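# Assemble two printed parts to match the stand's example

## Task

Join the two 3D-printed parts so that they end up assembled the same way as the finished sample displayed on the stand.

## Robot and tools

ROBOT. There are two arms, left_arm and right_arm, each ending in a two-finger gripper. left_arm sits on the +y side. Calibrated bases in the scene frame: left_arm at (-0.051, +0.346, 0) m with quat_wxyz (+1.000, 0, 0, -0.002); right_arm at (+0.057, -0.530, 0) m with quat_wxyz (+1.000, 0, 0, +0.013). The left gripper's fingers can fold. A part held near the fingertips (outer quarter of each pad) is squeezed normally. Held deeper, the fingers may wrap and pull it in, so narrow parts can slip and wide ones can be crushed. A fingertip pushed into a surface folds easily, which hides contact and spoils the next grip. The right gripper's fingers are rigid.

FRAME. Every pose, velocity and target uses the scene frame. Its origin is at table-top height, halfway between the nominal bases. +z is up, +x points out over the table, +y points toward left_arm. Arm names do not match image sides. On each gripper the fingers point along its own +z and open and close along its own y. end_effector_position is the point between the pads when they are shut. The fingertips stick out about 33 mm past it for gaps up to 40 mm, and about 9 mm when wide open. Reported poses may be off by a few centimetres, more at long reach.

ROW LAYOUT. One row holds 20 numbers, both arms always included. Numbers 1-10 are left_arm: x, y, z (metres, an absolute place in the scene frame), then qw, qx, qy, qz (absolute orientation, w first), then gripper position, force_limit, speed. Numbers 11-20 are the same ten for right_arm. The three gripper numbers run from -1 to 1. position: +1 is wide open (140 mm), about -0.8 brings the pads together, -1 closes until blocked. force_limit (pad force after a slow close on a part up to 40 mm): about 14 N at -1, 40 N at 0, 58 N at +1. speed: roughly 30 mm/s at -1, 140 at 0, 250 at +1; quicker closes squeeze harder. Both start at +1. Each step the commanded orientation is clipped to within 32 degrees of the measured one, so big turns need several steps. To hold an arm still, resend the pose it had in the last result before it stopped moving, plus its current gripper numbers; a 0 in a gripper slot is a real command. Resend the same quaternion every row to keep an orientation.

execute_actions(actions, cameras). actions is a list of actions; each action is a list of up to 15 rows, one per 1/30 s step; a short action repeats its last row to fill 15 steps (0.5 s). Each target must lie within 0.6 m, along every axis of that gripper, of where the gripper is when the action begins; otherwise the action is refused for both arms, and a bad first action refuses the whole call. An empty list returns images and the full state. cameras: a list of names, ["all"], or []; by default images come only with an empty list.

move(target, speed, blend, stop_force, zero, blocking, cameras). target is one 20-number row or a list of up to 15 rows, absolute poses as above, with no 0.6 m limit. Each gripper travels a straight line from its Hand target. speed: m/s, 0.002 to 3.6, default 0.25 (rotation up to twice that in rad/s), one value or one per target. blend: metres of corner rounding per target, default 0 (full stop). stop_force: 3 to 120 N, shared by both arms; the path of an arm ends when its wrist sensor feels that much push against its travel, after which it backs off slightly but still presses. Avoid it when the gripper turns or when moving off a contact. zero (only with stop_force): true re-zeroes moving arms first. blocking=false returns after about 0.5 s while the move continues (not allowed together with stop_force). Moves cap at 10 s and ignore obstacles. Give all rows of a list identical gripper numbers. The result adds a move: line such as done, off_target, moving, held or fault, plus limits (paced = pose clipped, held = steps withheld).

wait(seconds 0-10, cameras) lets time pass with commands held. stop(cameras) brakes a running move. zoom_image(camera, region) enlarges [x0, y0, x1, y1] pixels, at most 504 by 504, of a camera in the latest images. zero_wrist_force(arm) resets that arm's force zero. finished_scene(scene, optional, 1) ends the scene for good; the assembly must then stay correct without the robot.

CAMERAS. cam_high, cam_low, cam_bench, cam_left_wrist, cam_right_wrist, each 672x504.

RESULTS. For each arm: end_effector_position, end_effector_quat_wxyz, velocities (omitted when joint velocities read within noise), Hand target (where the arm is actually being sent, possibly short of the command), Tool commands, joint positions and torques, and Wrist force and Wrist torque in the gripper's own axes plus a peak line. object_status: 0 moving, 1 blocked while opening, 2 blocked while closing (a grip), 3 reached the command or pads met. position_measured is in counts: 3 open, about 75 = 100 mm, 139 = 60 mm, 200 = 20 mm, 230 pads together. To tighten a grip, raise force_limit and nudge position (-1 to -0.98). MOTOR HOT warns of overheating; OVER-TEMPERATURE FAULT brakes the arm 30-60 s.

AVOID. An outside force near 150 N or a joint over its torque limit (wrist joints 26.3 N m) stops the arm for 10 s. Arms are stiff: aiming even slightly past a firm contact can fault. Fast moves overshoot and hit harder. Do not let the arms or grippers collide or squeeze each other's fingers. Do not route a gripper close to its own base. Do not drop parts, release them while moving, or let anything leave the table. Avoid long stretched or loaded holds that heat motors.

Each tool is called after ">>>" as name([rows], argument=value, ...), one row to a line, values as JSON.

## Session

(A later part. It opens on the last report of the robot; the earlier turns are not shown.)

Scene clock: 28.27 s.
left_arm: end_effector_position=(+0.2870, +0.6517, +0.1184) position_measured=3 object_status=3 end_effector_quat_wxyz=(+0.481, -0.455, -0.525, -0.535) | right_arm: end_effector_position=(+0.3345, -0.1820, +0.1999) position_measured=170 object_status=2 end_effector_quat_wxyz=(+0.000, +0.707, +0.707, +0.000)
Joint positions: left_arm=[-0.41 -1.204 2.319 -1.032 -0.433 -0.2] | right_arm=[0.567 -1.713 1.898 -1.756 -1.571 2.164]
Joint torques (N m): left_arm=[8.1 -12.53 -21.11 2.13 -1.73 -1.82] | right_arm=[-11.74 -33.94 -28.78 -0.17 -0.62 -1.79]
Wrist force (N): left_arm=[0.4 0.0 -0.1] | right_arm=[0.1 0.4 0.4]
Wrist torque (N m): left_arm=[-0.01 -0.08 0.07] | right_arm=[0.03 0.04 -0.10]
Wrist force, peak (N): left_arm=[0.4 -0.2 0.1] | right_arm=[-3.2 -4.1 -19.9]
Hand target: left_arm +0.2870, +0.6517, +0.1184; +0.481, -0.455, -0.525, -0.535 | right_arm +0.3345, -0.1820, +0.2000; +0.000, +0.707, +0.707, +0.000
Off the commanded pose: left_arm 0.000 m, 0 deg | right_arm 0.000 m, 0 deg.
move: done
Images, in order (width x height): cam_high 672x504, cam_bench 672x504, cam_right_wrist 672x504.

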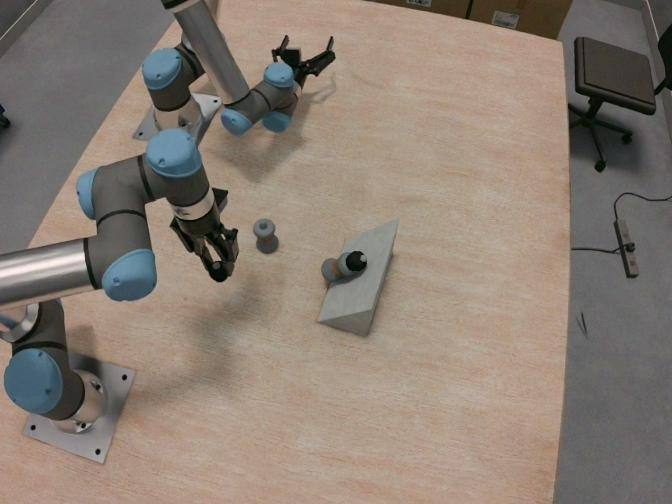

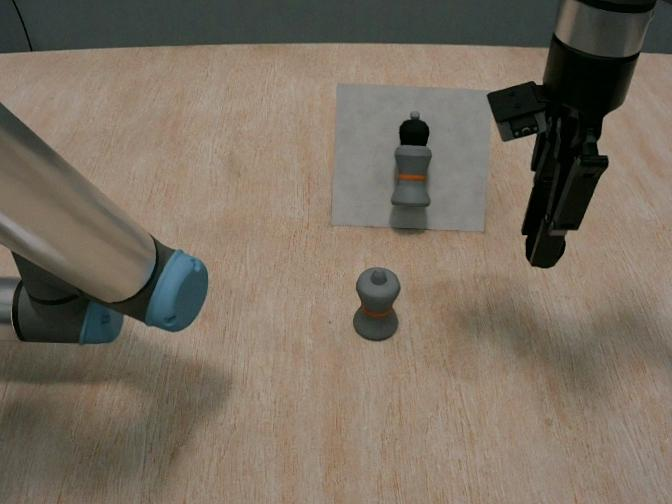

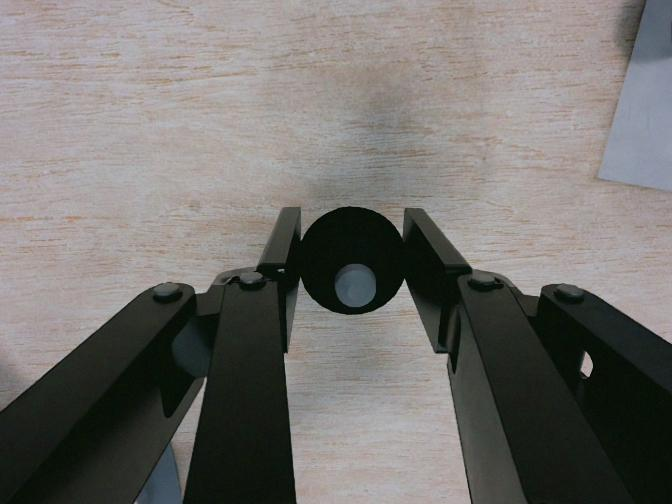

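>>> move(target=[0.287,0.6517,0.1184,0.481,-0.455,-0.525,-0.535,1,1,1,0.3645,-0.10,0.22,0,0.707,0.707,0,-1,0,-1], cameras=["cam_bench","cam_right_wrist","cam_high"])

>>> zoom_image(camera="cam_right_wrist", region=[240, 0, 480, 200])

Scene clock: 30.27 s.
left_arm: end_effector_position=(+0.2870, +0.6517, +0.1184) position_measured=3 object_status=3 end_effector_quat_wxyz=(+0.481, -0.455, -0.525, -0.535) | right_arm: end_effector_position=(+0.3645, -0.1001, +0.2200) position_measured=170 object_status=2 end_effector_quat_wxyz=(+0.000, +0.707, +0.707, +0.000)
Joint positions: left_arm=[-0.41 -1.204 2.319 -1.032 -0.433 -0.2] | right_arm=[0.669 -1.515 1.658 -1.713 -1.571 2.265]
Joint torques (N m): left_arm=[8.78 -12.64 -19.74 1.96 -1.7 -1.77] | right_arm=[11.32 -15.57 -27.97 -0.31 -1.51 1.65]
Wrist force (N): left_arm=[0.1 -0.1 -0.3] | right_arm=[0.2 0.2 0.5]
Wrist torque (N m): left_arm=[-0.02 -0.03 0.07] | right_arm=[0.01 0.04 -0.12]
Wrist force, peak (N): left_arm=[0.4 0.0 0.1] | right_arm=[-1.8 0.1 0.8]
Hand target: left_arm +0.2870, +0.6517, +0.1184; +0.481, -0.455, -0.525, -0.535 | right_arm +0.3645, -0.1000, +0.2200; +0.000, +0.707, +0.707, +0.000
Off the commanded pose: left_arm 0.000 m, 0 deg | right_arm 0.000 m, 0 deg.
move: done
Images, in order (width x height): cam_high 672x504, cam_bench 672x504, cam_right_wrist 672x504.

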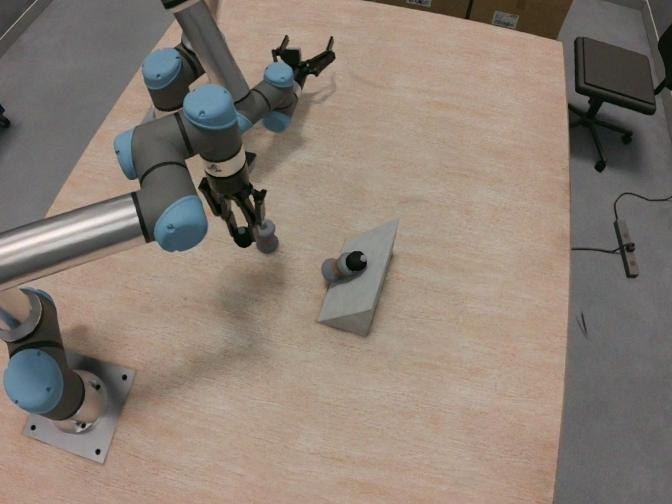

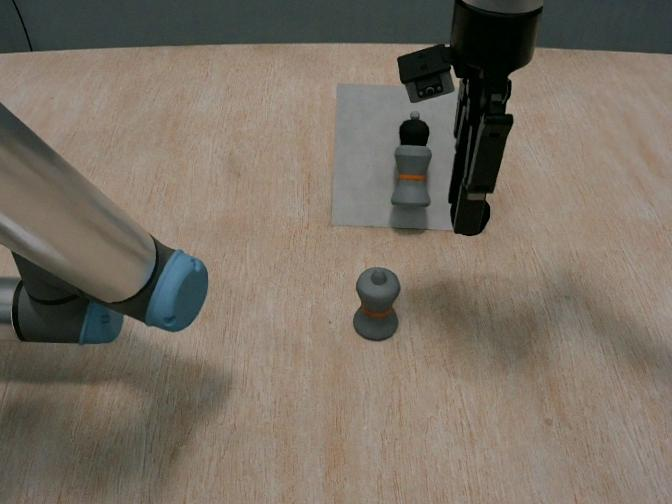

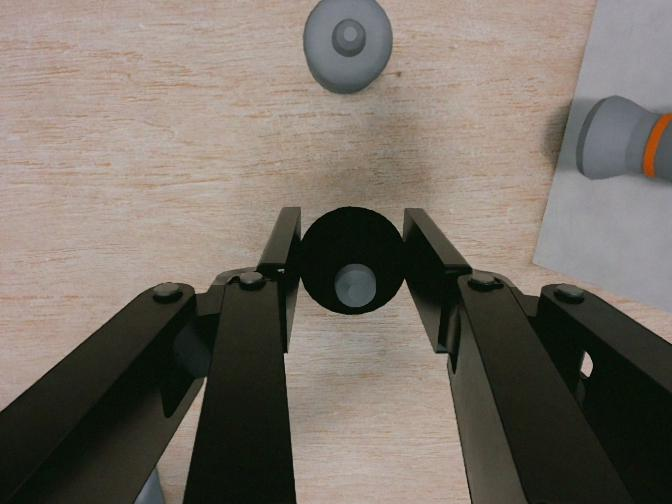

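Scaled by 2.100 from the camera's 672x504 image, which has a finer 960x720 frame.

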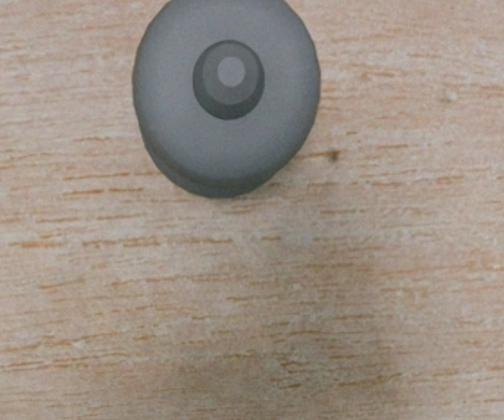

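>>> move(target=[0.287,0.6517,0.1184,0.481,-0.455,-0.525,-0.535,1,1,1,0.366,-0.075,0.22,0,0.707,0.707,0,-1,0,-1], cameras=["cam_bench","cam_right_wrist","cam_high"])

>>> zoom_image(camera="cam_right_wrist", region=[240, 0, 480, 200])

Scene clock: 32.30 s.
left_arm: end_effector_position=(+0.2870, +0.6517, +0.1184) position_measured=3 object_status=3 end_effector_quat_wxyz=(+0.481, -0.455, -0.525, -0.535) | right_arm: end_effector_position=(+0.3660, -0.0751, +0.2200) position_measured=170 object_status=2 end_effector_quat_wxyz=(+0.000, +0.707, +0.707, +0.000)
Joint positions: left_arm=[-0.41 -1.204 2.319 -1.032 -0.433 -0.2] | right_arm=[0.703 -1.464 1.602 -1.709 -1.571 2.299]
Joint torques (N m): left_arm=[8.08 -12.37 -20.74 2.01 -1.72 -1.67] | right_arm=[10.59 -18.21 -28.85 -0.22 -1 1.76]
Wrist force (N): left_arm=[0.1 0.0 -0.2] | right_arm=[0.1 0.6 0.4]
Wrist torque (N m): left_arm=[0.01 -0.02 0.07] | right_arm=[0.08 0.06 -0.11]
Wrist force, peak (N): left_arm=[0.2 0.1 -0.4] | right_arm=[1.1 0.6 0.8]
Hand target: left_arm +0.2870, +0.6517, +0.1184; +0.481, -0.455, -0.525, -0.535 | right_arm +0.3660, -0.0750, +0.2200; +0.000, +0.707, +0.707, +0.000
Off the commanded pose: left_arm 0.000 m, 0 deg | right_arm 0.000 m, 0 deg.
move: done
Images, in order (width x height): cam_high 672x504, cam_bench 672x504, cam_right_wrist 672x504.

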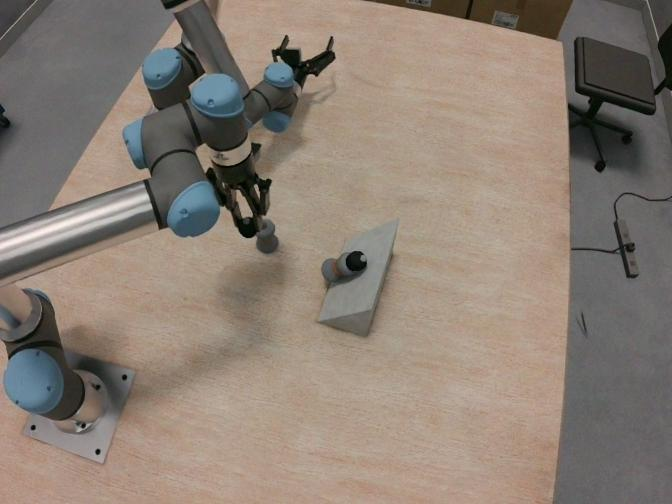

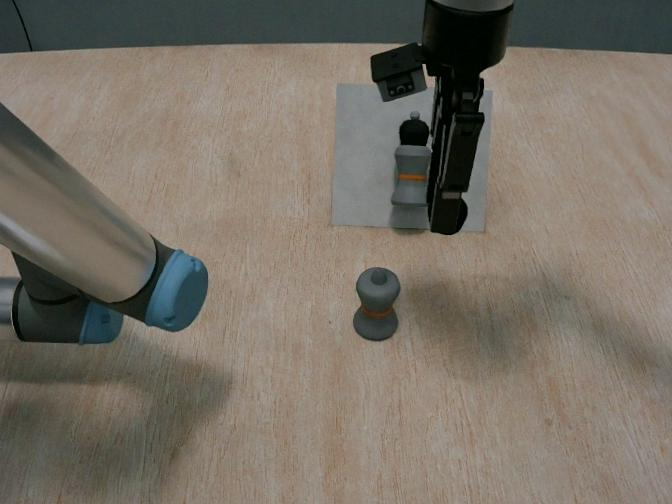

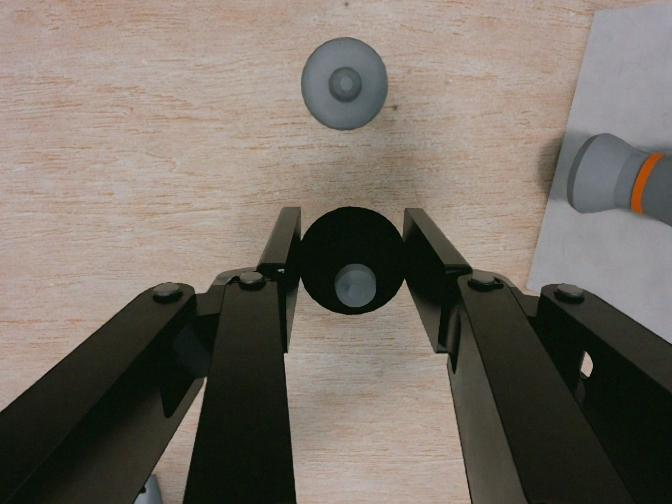

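Scaled by 2.100 from the camera's 672x504 image, which has a finer 960x720 frame.

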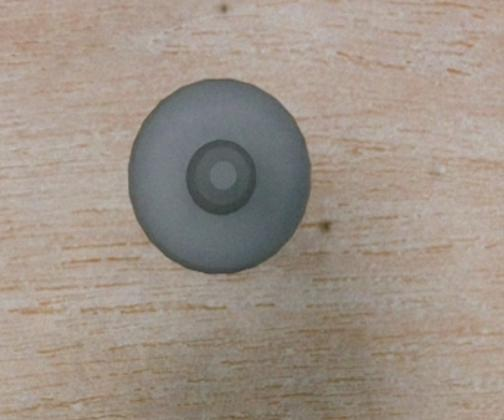

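>>> move(target=[0.287,0.6517,0.1184,0.481,-0.455,-0.525,-0.535,1,1,1,0.366,-0.002,0.19,0,0.707,0.707,0,-1,0,-1], cameras=["cam_bench","cam_low","cam_high","cam_right_wrist"])

>>> zoom_image(camera="cam_bench", region=[300, 150, 500, 350])

>>> zoom_image(camera="cam_high", region=[200, 150, 330, 280])

Scene clock: 34.20 s.
left_arm: end_effector_position=(+0.2870, +0.6517, +0.1184) position_measured=3 object_status=3 end_effector_quat_wxyz=(+0.481, -0.455, -0.525, -0.535) | right_arm: end_effector_position=(+0.3660, -0.0021, +0.1901) position_measured=170 object_status=2 end_effector_quat_wxyz=(+0.000, +0.707, +0.707, +0.000)
Joint positions: left_arm=[-0.41 -1.204 2.319 -1.032 -0.433 -0.2] | right_arm=[0.795 -1.305 1.488 -1.754 -1.571 2.392]
Joint torques (N m): left_arm=[8.13 -12.47 -20.26 2.16 -1.78 -1.69] | right_arm=[11.57 -25.43 -28.3 -3.34 -1.41 1.42]
Wrist force (N): left_arm=[0.2 0.0 0.0] | right_arm=[0.0 0.5 0.3]
Wrist torque (N m): left_arm=[0.00 -0.05 0.08] | right_arm=[0.07 0.08 -0.11]
Wrist force, peak (N): left_arm=[0.5 -0.1 0.0] | right_arm=[1.9 0.6 1.1]
Hand target: left_arm +0.2870, +0.6517, +0.1184; +0.481, -0.455, -0.525, -0.535 | right_arm +0.3660, -0.0020, +0.1900; +0.000, +0.707, +0.707, +0.000
Off the commanded pose: left_arm 0.000 m, 0 deg | right_arm 0.000 m, 0 deg.
move: done
Images, in order (width x height): cam_high 672x504, cam_low 672x504, cam_bench 672x504, cam_right_wrist 672x504.

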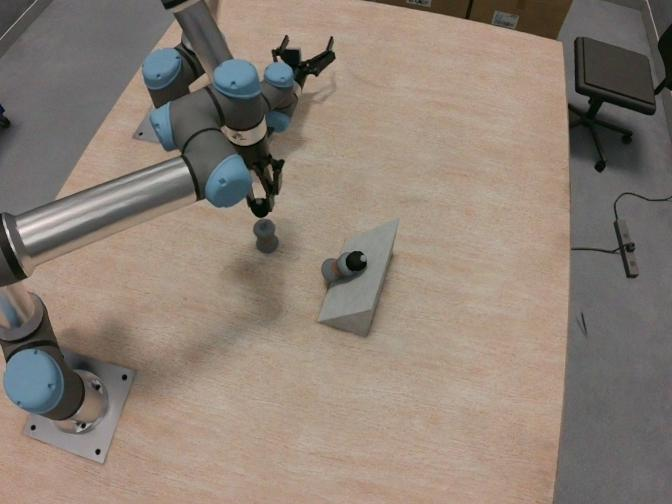

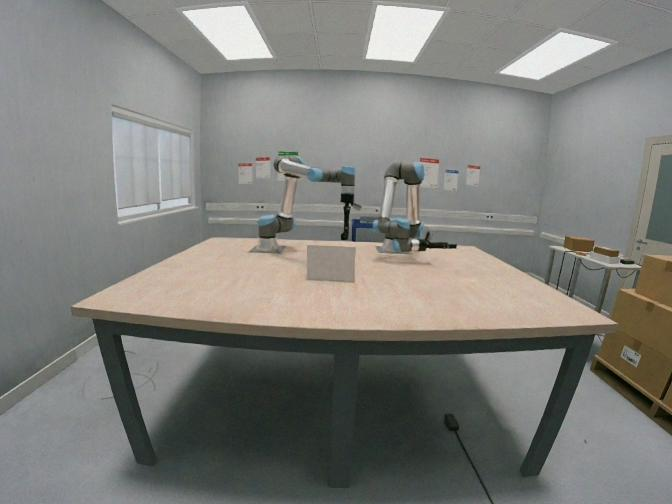

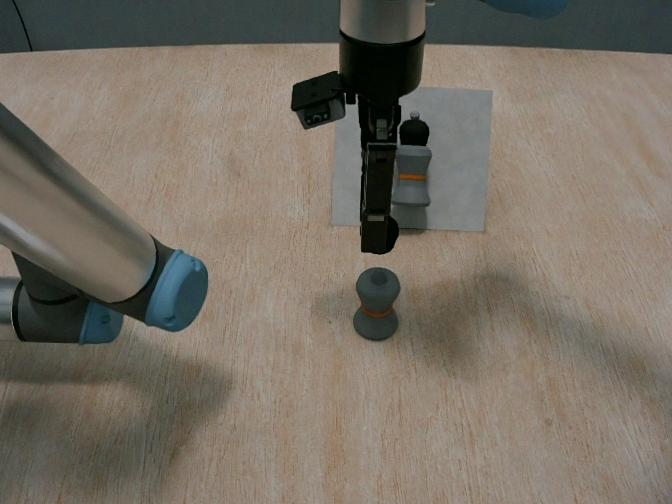

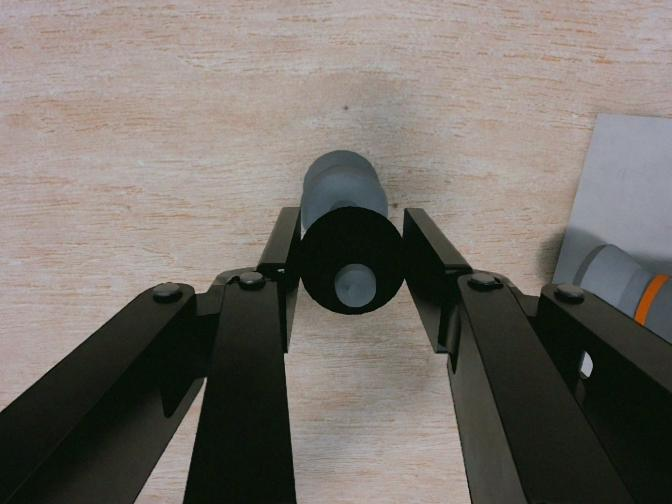

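Scaled by 2.520 from the camera's 672x504 image, which has a finer 960x720 frame.

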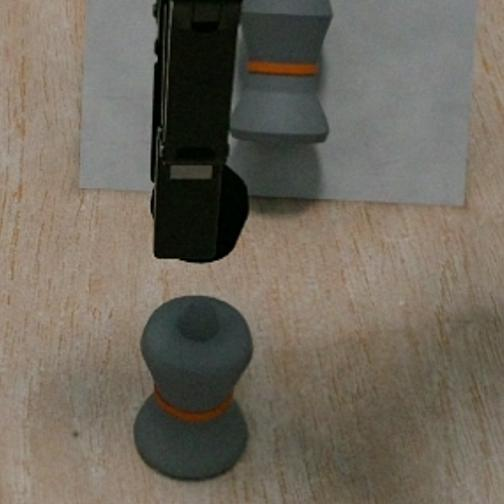

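Scaled by 3.877 from the camera's 672x504 image, which has a finer 960x720 frame.

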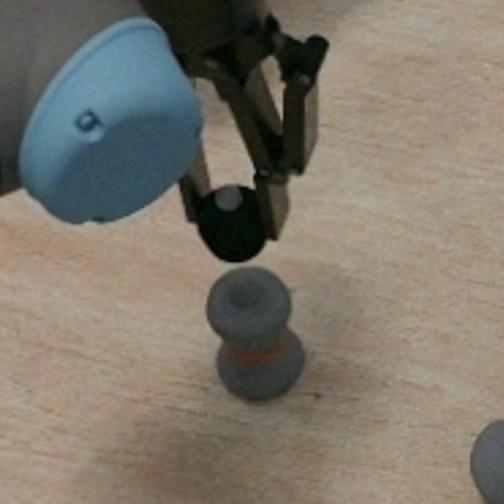

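>>> move(target=[0.287,0.6517,0.1184,0.481,-0.455,-0.525,-0.535,1,1,1,0.366,-0.002,0.155,0,0.707,0.707,0,-1,0,-1], cameras=["cam_bench","cam_high","cam_right_wrist"], speed=0.03, stop_force=5)

>>> zoom_image(camera="cam_bench", region=[320, 200, 440, 350])

>>> zoom_image(camera="cam_high", region=[200, 150, 330, 280])

Scene clock: 36.90 s.
left_arm: end_effector_position=(+0.2870, +0.6517, +0.1184) position_measured=3 object_status=3 end_effector_quat_wxyz=(+0.481, -0.455, -0.525, -0.535) | right_arm: end_effector_position=(+0.3660, -0.0020, +0.1550) position_measured=170 object_status=2 end_effector_quat_wxyz=(+0.000, +0.707, +0.707, +0.000)
Joint positions: left_arm=[-0.41 -1.204 2.319 -1.032 -0.433 -0.2] | right_arm=[0.795 -1.286 1.555 -1.84 -1.571 2.392]
Joint torques (N m): left_arm=[8.35 -13.1 -19.71 2.09 -1.82 -1.6] | right_arm=[8.82 -25.58 -17.24 -5.84 -0.37 1.71]
Wrist force (N): left_arm=[0.1 0.0 -0.2] | right_arm=[0.3 0.7 0.6]
Wrist torque (N m): left_arm=[-0.01 -0.01 0.07] | right_arm=[0.12 0.03 -0.11]
Wrist force, peak (N): left_arm=[0.2 0.2 -0.3] | right_arm=[0.2 0.8 1.1]
Hand target: left_arm +0.2870, +0.6517, +0.1184; +0.481, -0.455, -0.525, -0.535 | right_arm +0.3660, -0.0020, +0.1550; +0.000, +0.707, +0.707, +0.000
Off the commanded pose: left_arm 0.000 m, 0 deg | right_arm 0.000 m, 0 deg.
move: done
Images, in order (width x height): cam_high 672x504, cam_bench 672x504, cam_right_wrist 672x504.

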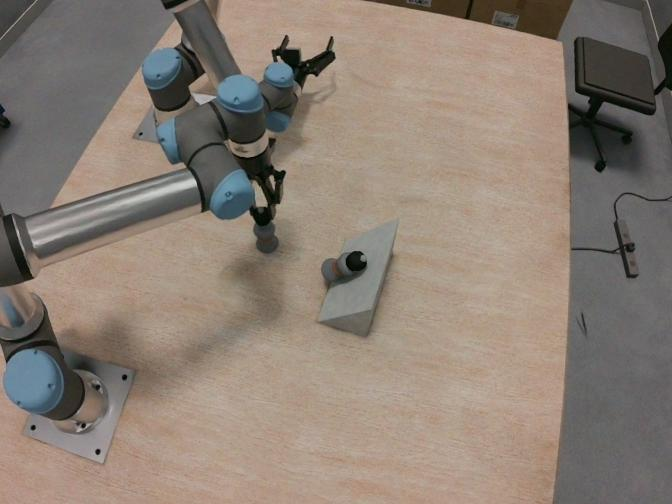

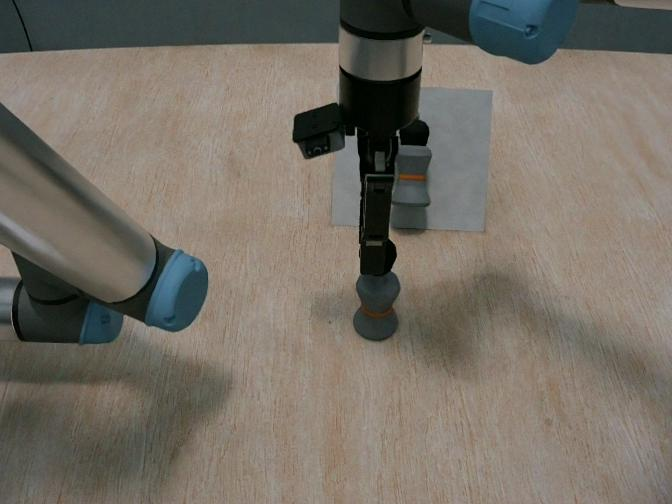

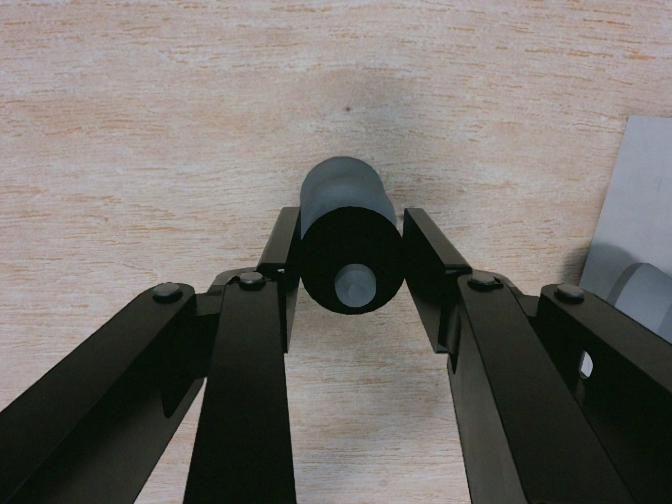

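Scaled by 3.360 from the camera's 672x504 image, which has a finer 960x720 frame.

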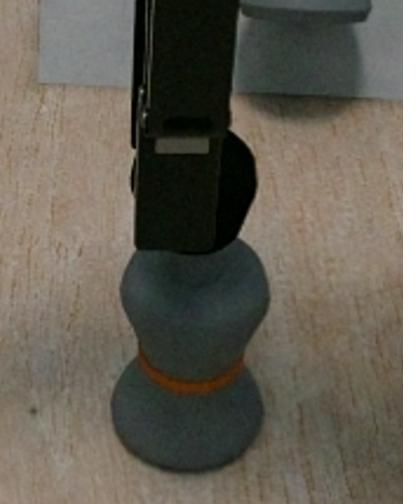

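Scaled by 3.877 from the camera's 672x504 image, which has a finer 960x720 frame.

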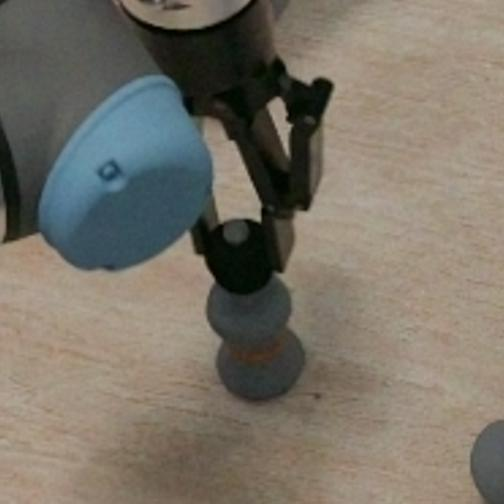

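>>> move([
  [0.287,0.6517,0.1184,0.481,-0.455,-0.525,-0.535,1,1,1,0.365,-0.004,0.155,0,0.707,0.707,0,-1,0,-1],
  [0.287,0.6517,0.1184,0.481,-0.455,-0.525,-0.535,1,1,1,0.365,-0.004,0.105,0,0.707,0.707,0,-1,0,-1],
], cameras=["cam_bench","cam_high","cam_right_wrist"], speed=0.015, stop_force=5)

>>> zoom_image(camera="cam_bench", region=[320, 200, 440, 350])

>>> zoom_image(camera="cam_high", region=[200, 150, 330, 280])

Scene clock: 40.70 s.
left_arm: end_effector_position=(+0.2870, +0.6517, +0.1184) position_measured=3 object_status=3 end_effector_quat_wxyz=(+0.481, -0.455, -0.525, -0.535) | right_arm: end_effector_position=(+0.3650, -0.0040, +0.1306) position_measured=170 object_status=2 end_effector_quat_wxyz=(+0.000, +0.707, +0.707, +0.000)
Joint positions: left_arm=[-0.41 -1.204 2.319 -1.032 -0.433 -0.2] | right_arm=[0.794 -1.274 1.605 -1.901 -1.571 2.391]
Joint torques (N m): left_arm=[7.44 -12.41 -20.26 2.07 -1.8 -1.53] | right_arm=[-6.89 -50.83 -26.67 0.03 0.65 -1.85]
Wrist force (N): left_arm=[-0.1 0.0 0.1] | right_arm=[-1.0 0.8 -3.4]
Wrist torque (N m): left_arm=[0.00 0.02 0.08] | right_arm=[0.15 0.06 -0.02]
Wrist force, peak (N): left_arm=[0.4 0.2 -0.2] | right_arm=[-3.7 -0.9 -21.6]
Hand target: left_arm +0.2870, +0.6517, +0.1184; +0.481, -0.455, -0.525, -0.535 | right_arm +0.3650, -0.0040, +0.1306; +0.000, +0.707, +0.707, +0.000
Off the commanded pose: left_arm 0.000 m, 0 deg | right_arm 0.026 m, 0 deg.
move: contact (right_arm); path passed 1 of 2 targets
Images, in order (width x height): cam_high 672x504, cam_bench 672x504, cam_right_wrist 672x504.

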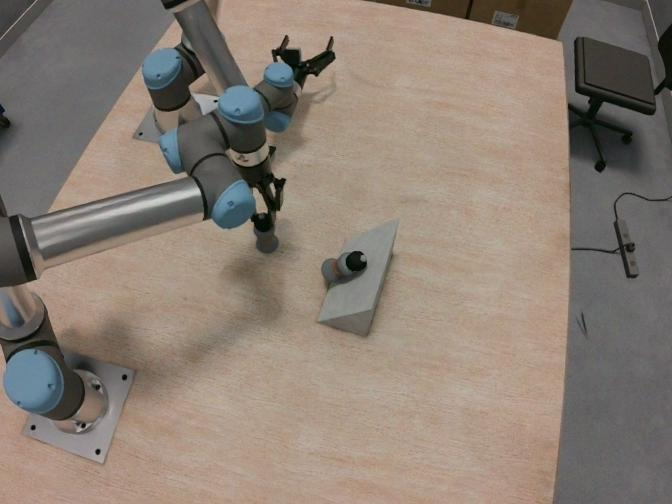

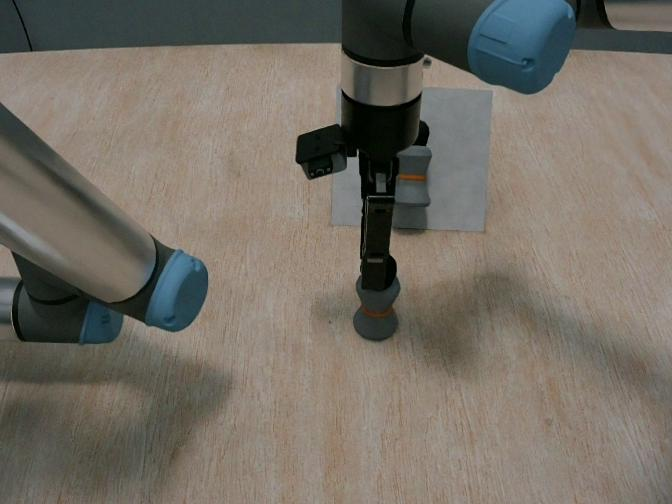

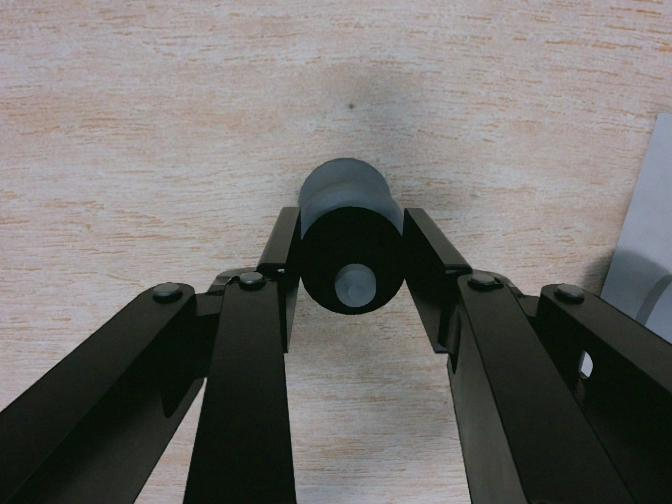

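Scaled by 3.360 from the camera's 672x504 image, which has a finer 960x720 frame.

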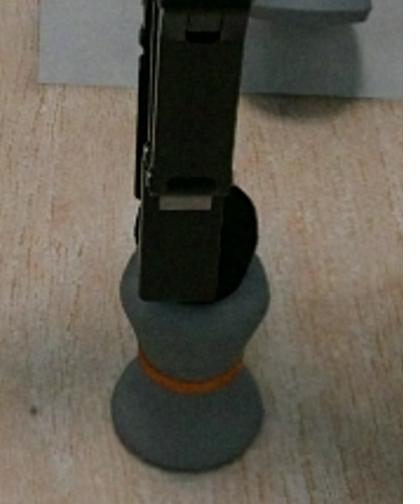

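Scaled by 3.877 from the camera's 672x504 image, which has a finer 960x720 frame.

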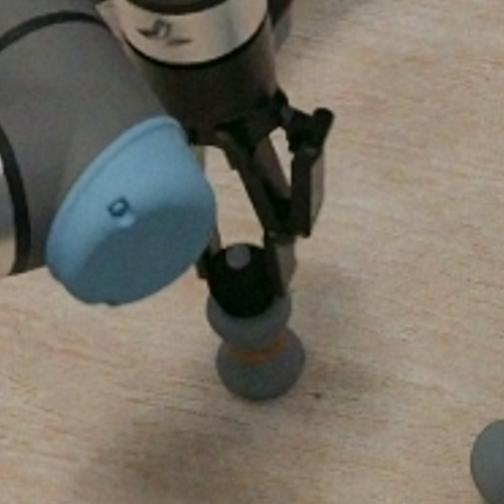

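>>> move(target=[0.287,0.6517,0.1184,0.481,-0.455,-0.525,-0.535,1,1,1,0.365,-0.004,0.110,0,0.707,0.707,0,-1,0,-1], cameras=["cam_bench"], speed=0.006, stop_force=15)

>>> zoom_image(camera="cam_bench", region=[320, 200, 440, 350])

Scene clock: 42.70 s.
left_arm: end_effector_position=(+0.2870, +0.6517, +0.1184) position_measured=3 object_status=3 end_effector_quat_wxyz=(+0.481, -0.455, -0.525, -0.535) | right_arm: end_effector_position=(+0.3650, -0.0040, +0.1301) position_measured=170 object_status=2 end_effector_quat_wxyz=(+0.000, +0.707, +0.707, +0.000)
Joint positions: left_arm=[-0.41 -1.204 2.319 -1.032 -0.433 -0.2] | right_arm=[0.794 -1.274 1.606 -1.903 -1.571 2.391]
Joint torques (N m): left_arm=[7.73 -12.8 -20.23 2.06 -1.75 -1.49] | right_arm=[-1.51 -41.35 -20.49 0.65 0.62 -1.6]
Wrist force (N): left_arm=[0.3 0.0 0.0] | right_arm=[-4.0 -1.3 -21.1]
Wrist torque (N m): left_arm=[0.01 -0.07 0.08] | right_arm=[0.22 0.01 -0.01]
Wrist force, peak (N): left_arm=[0.4 0.0 -0.3] | right_arm=[-4.4 -1.9 -26.2]
Hand target: left_arm +0.2870, +0.6517, +0.1184; +0.481, -0.455, -0.525, -0.535 | right_arm +0.3650, -0.0040, +0.1302; +0.000, +0.707, +0.707, +0.000
Off the commanded pose: left_arm 0.000 m, 0 deg | right_arm 0.020 m, 0 deg.
move: contact (right_arm)
Images, in order (width x height): cam_bench 672x504.

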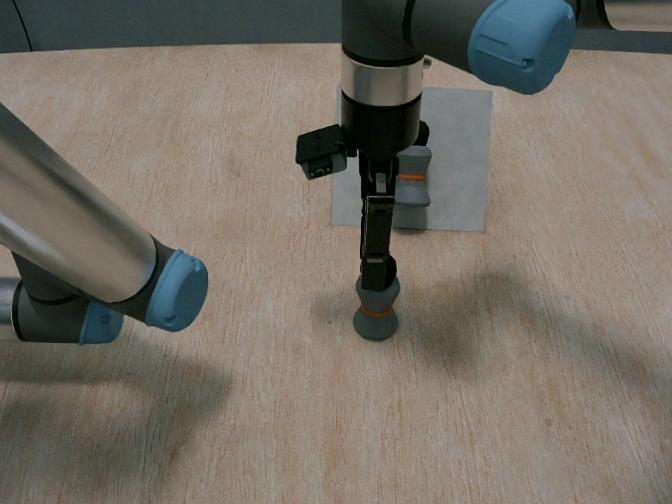

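Scaled by 3.360 from the camera's 672x504 image, which has a finer 960x720 frame.

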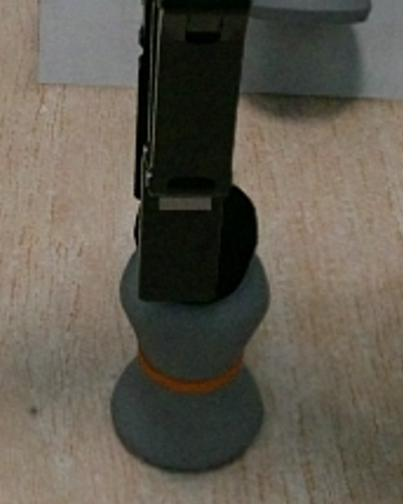

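>>> move([
  [0.287,0.6517,0.1184,0.481,-0.455,-0.525,-0.535,1,1,1,0.365,-0.004,0.1307,0,0.707,0.707,0,-1,0,-1],
  [0.287,0.6517,0.1184,0.481,-0.455,-0.525,-0.535,1,1,1,0.365,-0.001,0.1307,0,0.707,0.707,0,-1,0,-1],
], cameras=["cam_bench"], speed=0.006)

>>> zoom_image(camera="cam_bench", region=[320, 200, 440, 350])

Scene clock: 44.30 s.
left_arm: end_effector_position=(+0.2870, +0.6517, +0.1184) position_measured=3 object_status=3 end_effector_quat_wxyz=(+0.481, -0.455, -0.525, -0.535) | right_arm: end_effector_position=(+0.3650, -0.0011, +0.1307) position_measured=170 object_status=2 end_effector_quat_wxyz=(+0.000, +0.707, +0.707, +0.000)
Joint positions: left_arm=[-0.41 -1.204 2.319 -1.032 -0.433 -0.2] | right_arm=[0.797 -1.269 1.597 -1.899 -1.571 2.394]
Joint torques (N m): left_arm=[7.94 -13.41 -19.81 1.84 -1.8 -1.5] | right_arm=[12.14 -17.33 -22.99 0.18 1.23 1.75]
Wrist force (N): left_arm=[0.1 0.0 -0.1] | right_arm=[-4.1 0.5 -13.9]
Wrist torque (N m): left_arm=[0.00 -0.03 0.08] | right_arm=[0.07 -0.08 -0.10]
Wrist force, peak (N): left_arm=[0.1 0.1 -0.4] | right_arm=[-3.4 -1.5 -21.0]
Hand target: left_arm +0.2870, +0.6517, +0.1184; +0.481, -0.455, -0.525, -0.535 | right_arm +0.3650, -0.0010, +0.1307; +0.000, +0.707, +0.707, +0.000
Off the commanded pose: left_arm 0.000 m, 0 deg | right_arm 0.000 m, 0 deg.
move: done
Images, in order (width x height): cam_bench 672x504.

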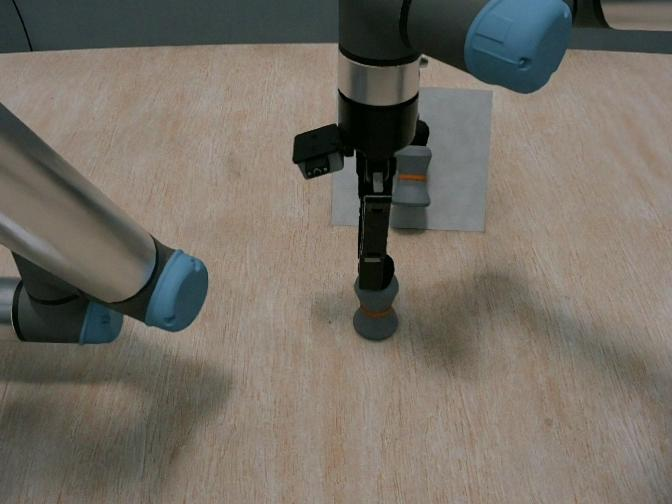

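Scaled by 3.360 from the camera's 672x504 image, which has a finer 960x720 frame.

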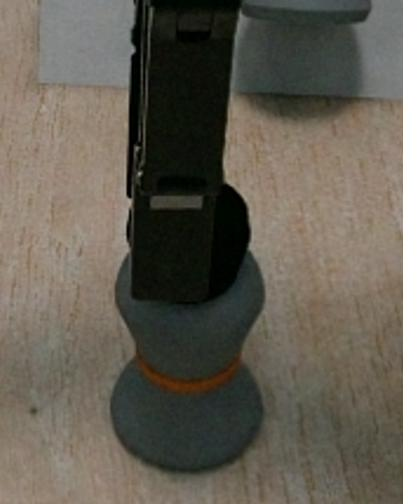

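>>> move([
  [0.287,0.6517,0.1184,0.481,-0.455,-0.525,-0.535,1,1,1,0.365,-0.004,0.131,0,0.707,0.707,0,-1,0,-1],
  [0.287,0.6517,0.1184,0.481,-0.455,-0.525,-0.535,1,1,1,0.365,-0.004,0.131,0,0.707,0.707,0,0.6,0,-1],
], speed=0.01)

>>> move(target=[0.287,0.6517,0.1184,0.481,-0.455,-0.525,-0.535,1,1,1,0.365,-0.065,0.26,0,0.707,0.707,0,0.6,0,-1], speed=0.12, cameras=["cam_bench","cam_high","cam_right_wrist"])

>>> zoom_image(camera="cam_bench", region=[320, 80, 500, 350])

>>> zoom_image(camera="cam_high", region=[230, 180, 400, 290])

Scene clock: 48.10 s.
left_arm: end_effector_position=(+0.2870, +0.6517, +0.1184) position_measured=3 object_status=3 end_effector_quat_wxyz=(+0.481, -0.455, -0.525, -0.535) | right_arm: end_effector_position=(+0.3650, -0.0040, +0.1310) position_measured=53 object_status=0 end_effector_quat_wxyz=(+0.000, +0.707, +0.707, +0.000)
Joint positions: left_arm=[-0.41 -1.204 2.319 -1.032 -0.433 -0.2] | right_arm=[0.794 -1.275 1.604 -1.9 -1.571 2.391]
Joint torques (N m): left_arm=[7.65 -13.33 -20.12 1.78 -1.9 -1.53] | right_arm=[-9.37 -53.35 -16.3 -5.78 1.57 -1.53]
Wrist force (N): left_arm=[0.3 0.1 0.0] | right_arm=[0.2 0.6 0.3]
Wrist torque (N m): left_arm=[0.01 -0.06 0.08] | right_arm=[0.09 0.04 0.03]
Wrist force, peak (N): left_arm=[0.4 0.1 -0.3] | right_arm=[-5.4 1.2 -18.6]
Hand target: left_arm +0.2870, +0.6517, +0.1184; +0.481, -0.455, -0.525, -0.535 | right_arm +0.3650, -0.0040, +0.1310; +0.000, +0.707, +0.707, +0.000
Off the commanded pose: left_arm 0.000 m, 0 deg | right_arm 0.000 m, 0 deg.
move: done

Scene clock: 49.90 s.
left_arm: end_effector_position=(+0.2870, +0.6517, +0.1184) position_measured=3 object_status=3 end_effector_quat_wxyz=(+0.481, -0.455, -0.525, -0.535) | right_arm: end_effector_position=(+0.3650, -0.0650, +0.2599) position_measured=53 object_status=3 end_effector_quat_wxyz=(+0.000, +0.707, +0.707, +0.000)
Joint positions: left_arm=[-0.41 -1.204 2.319 -1.032 -0.433 -0.2] | right_arm=[0.718 -1.453 1.487 -1.605 -1.571 2.315]
Joint torques (N m): left_arm=[8.05 -13.17 -19.53 1.87 -1.82 -1.53] | right_arm=[-9.99 -46.51 -29.01 -0.04 1.33 -1.55]
Wrist force (N): left_arm=[0.1 -0.1 -0.1] | right_arm=[0.1 0.7 0.3]
Wrist torque (N m): left_arm=[-0.01 -0.01 0.07] | right_arm=[0.11 0.07 0.01]
Wrist force, peak (N): left_arm=[0.4 -0.1 -0.1] | right_arm=[0.6 1.0 1.4]
Hand target: left_arm +0.2870, +0.6517, +0.1184; +0.481, -0.455, -0.525, -0.535 | right_arm +0.3650, -0.0650, +0.2600; +0.000, +0.707, +0.707, +0.000
Off the commanded pose: left_arm 0.000 m, 0 deg | right_arm 0.000 m, 0 deg.
move: done
Images, in order (width x height): cam_high 672x504, cam_bench 672x504, cam_right_wrist 672x504.

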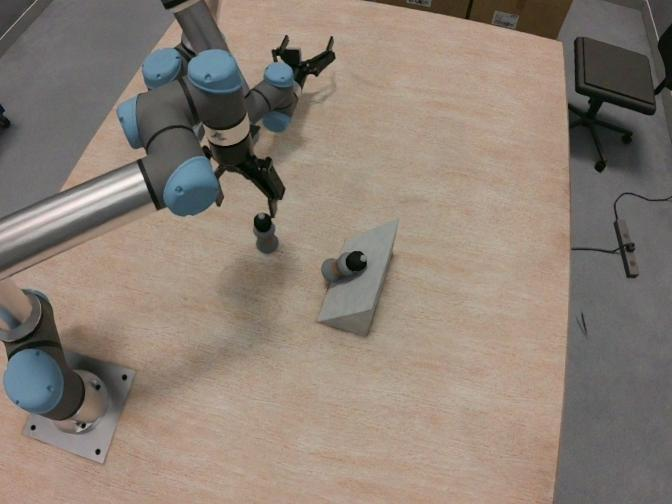

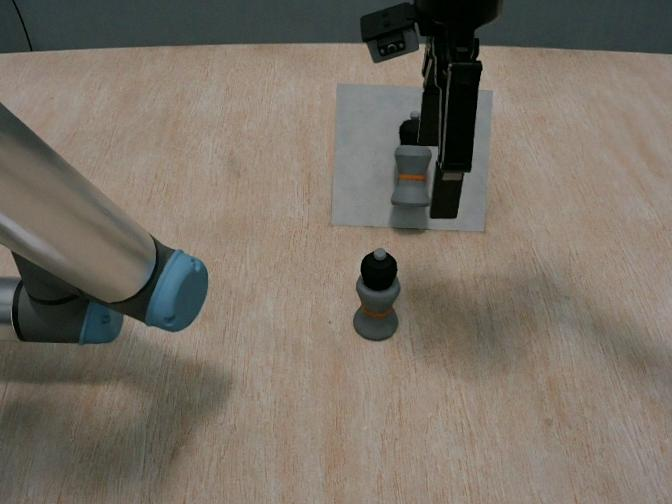

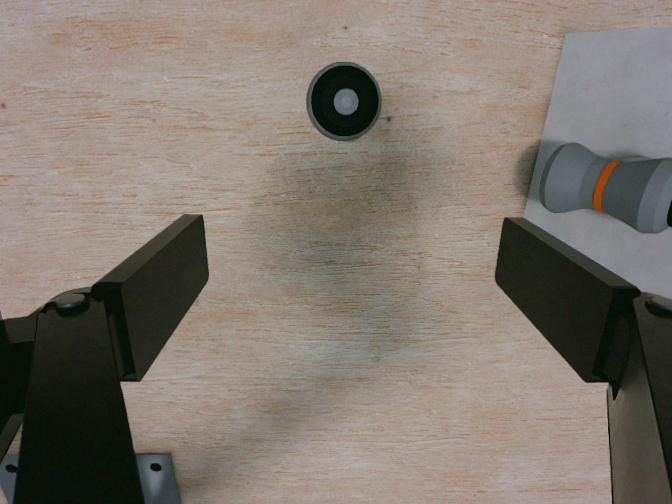

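Scaled by 1.867 from the camera's 672x504 image, which has a finer 960x720 frame.

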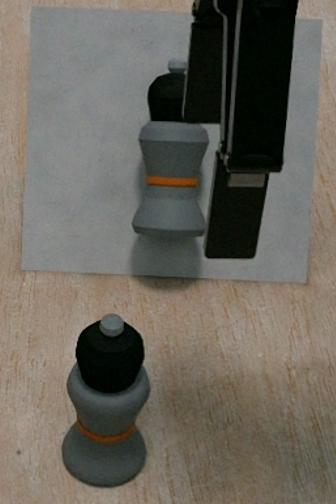

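Scaled by 2.965 from the camera's 672x504 image, which has a finer 960x720 frame.

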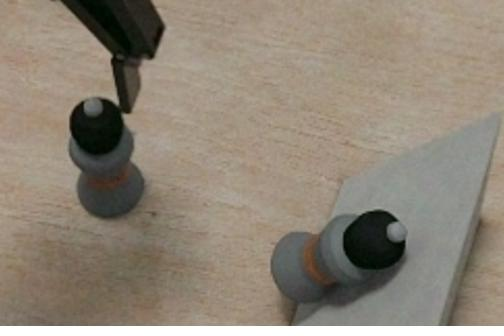

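>>> finished_scene()

The scene is finished: the task was done.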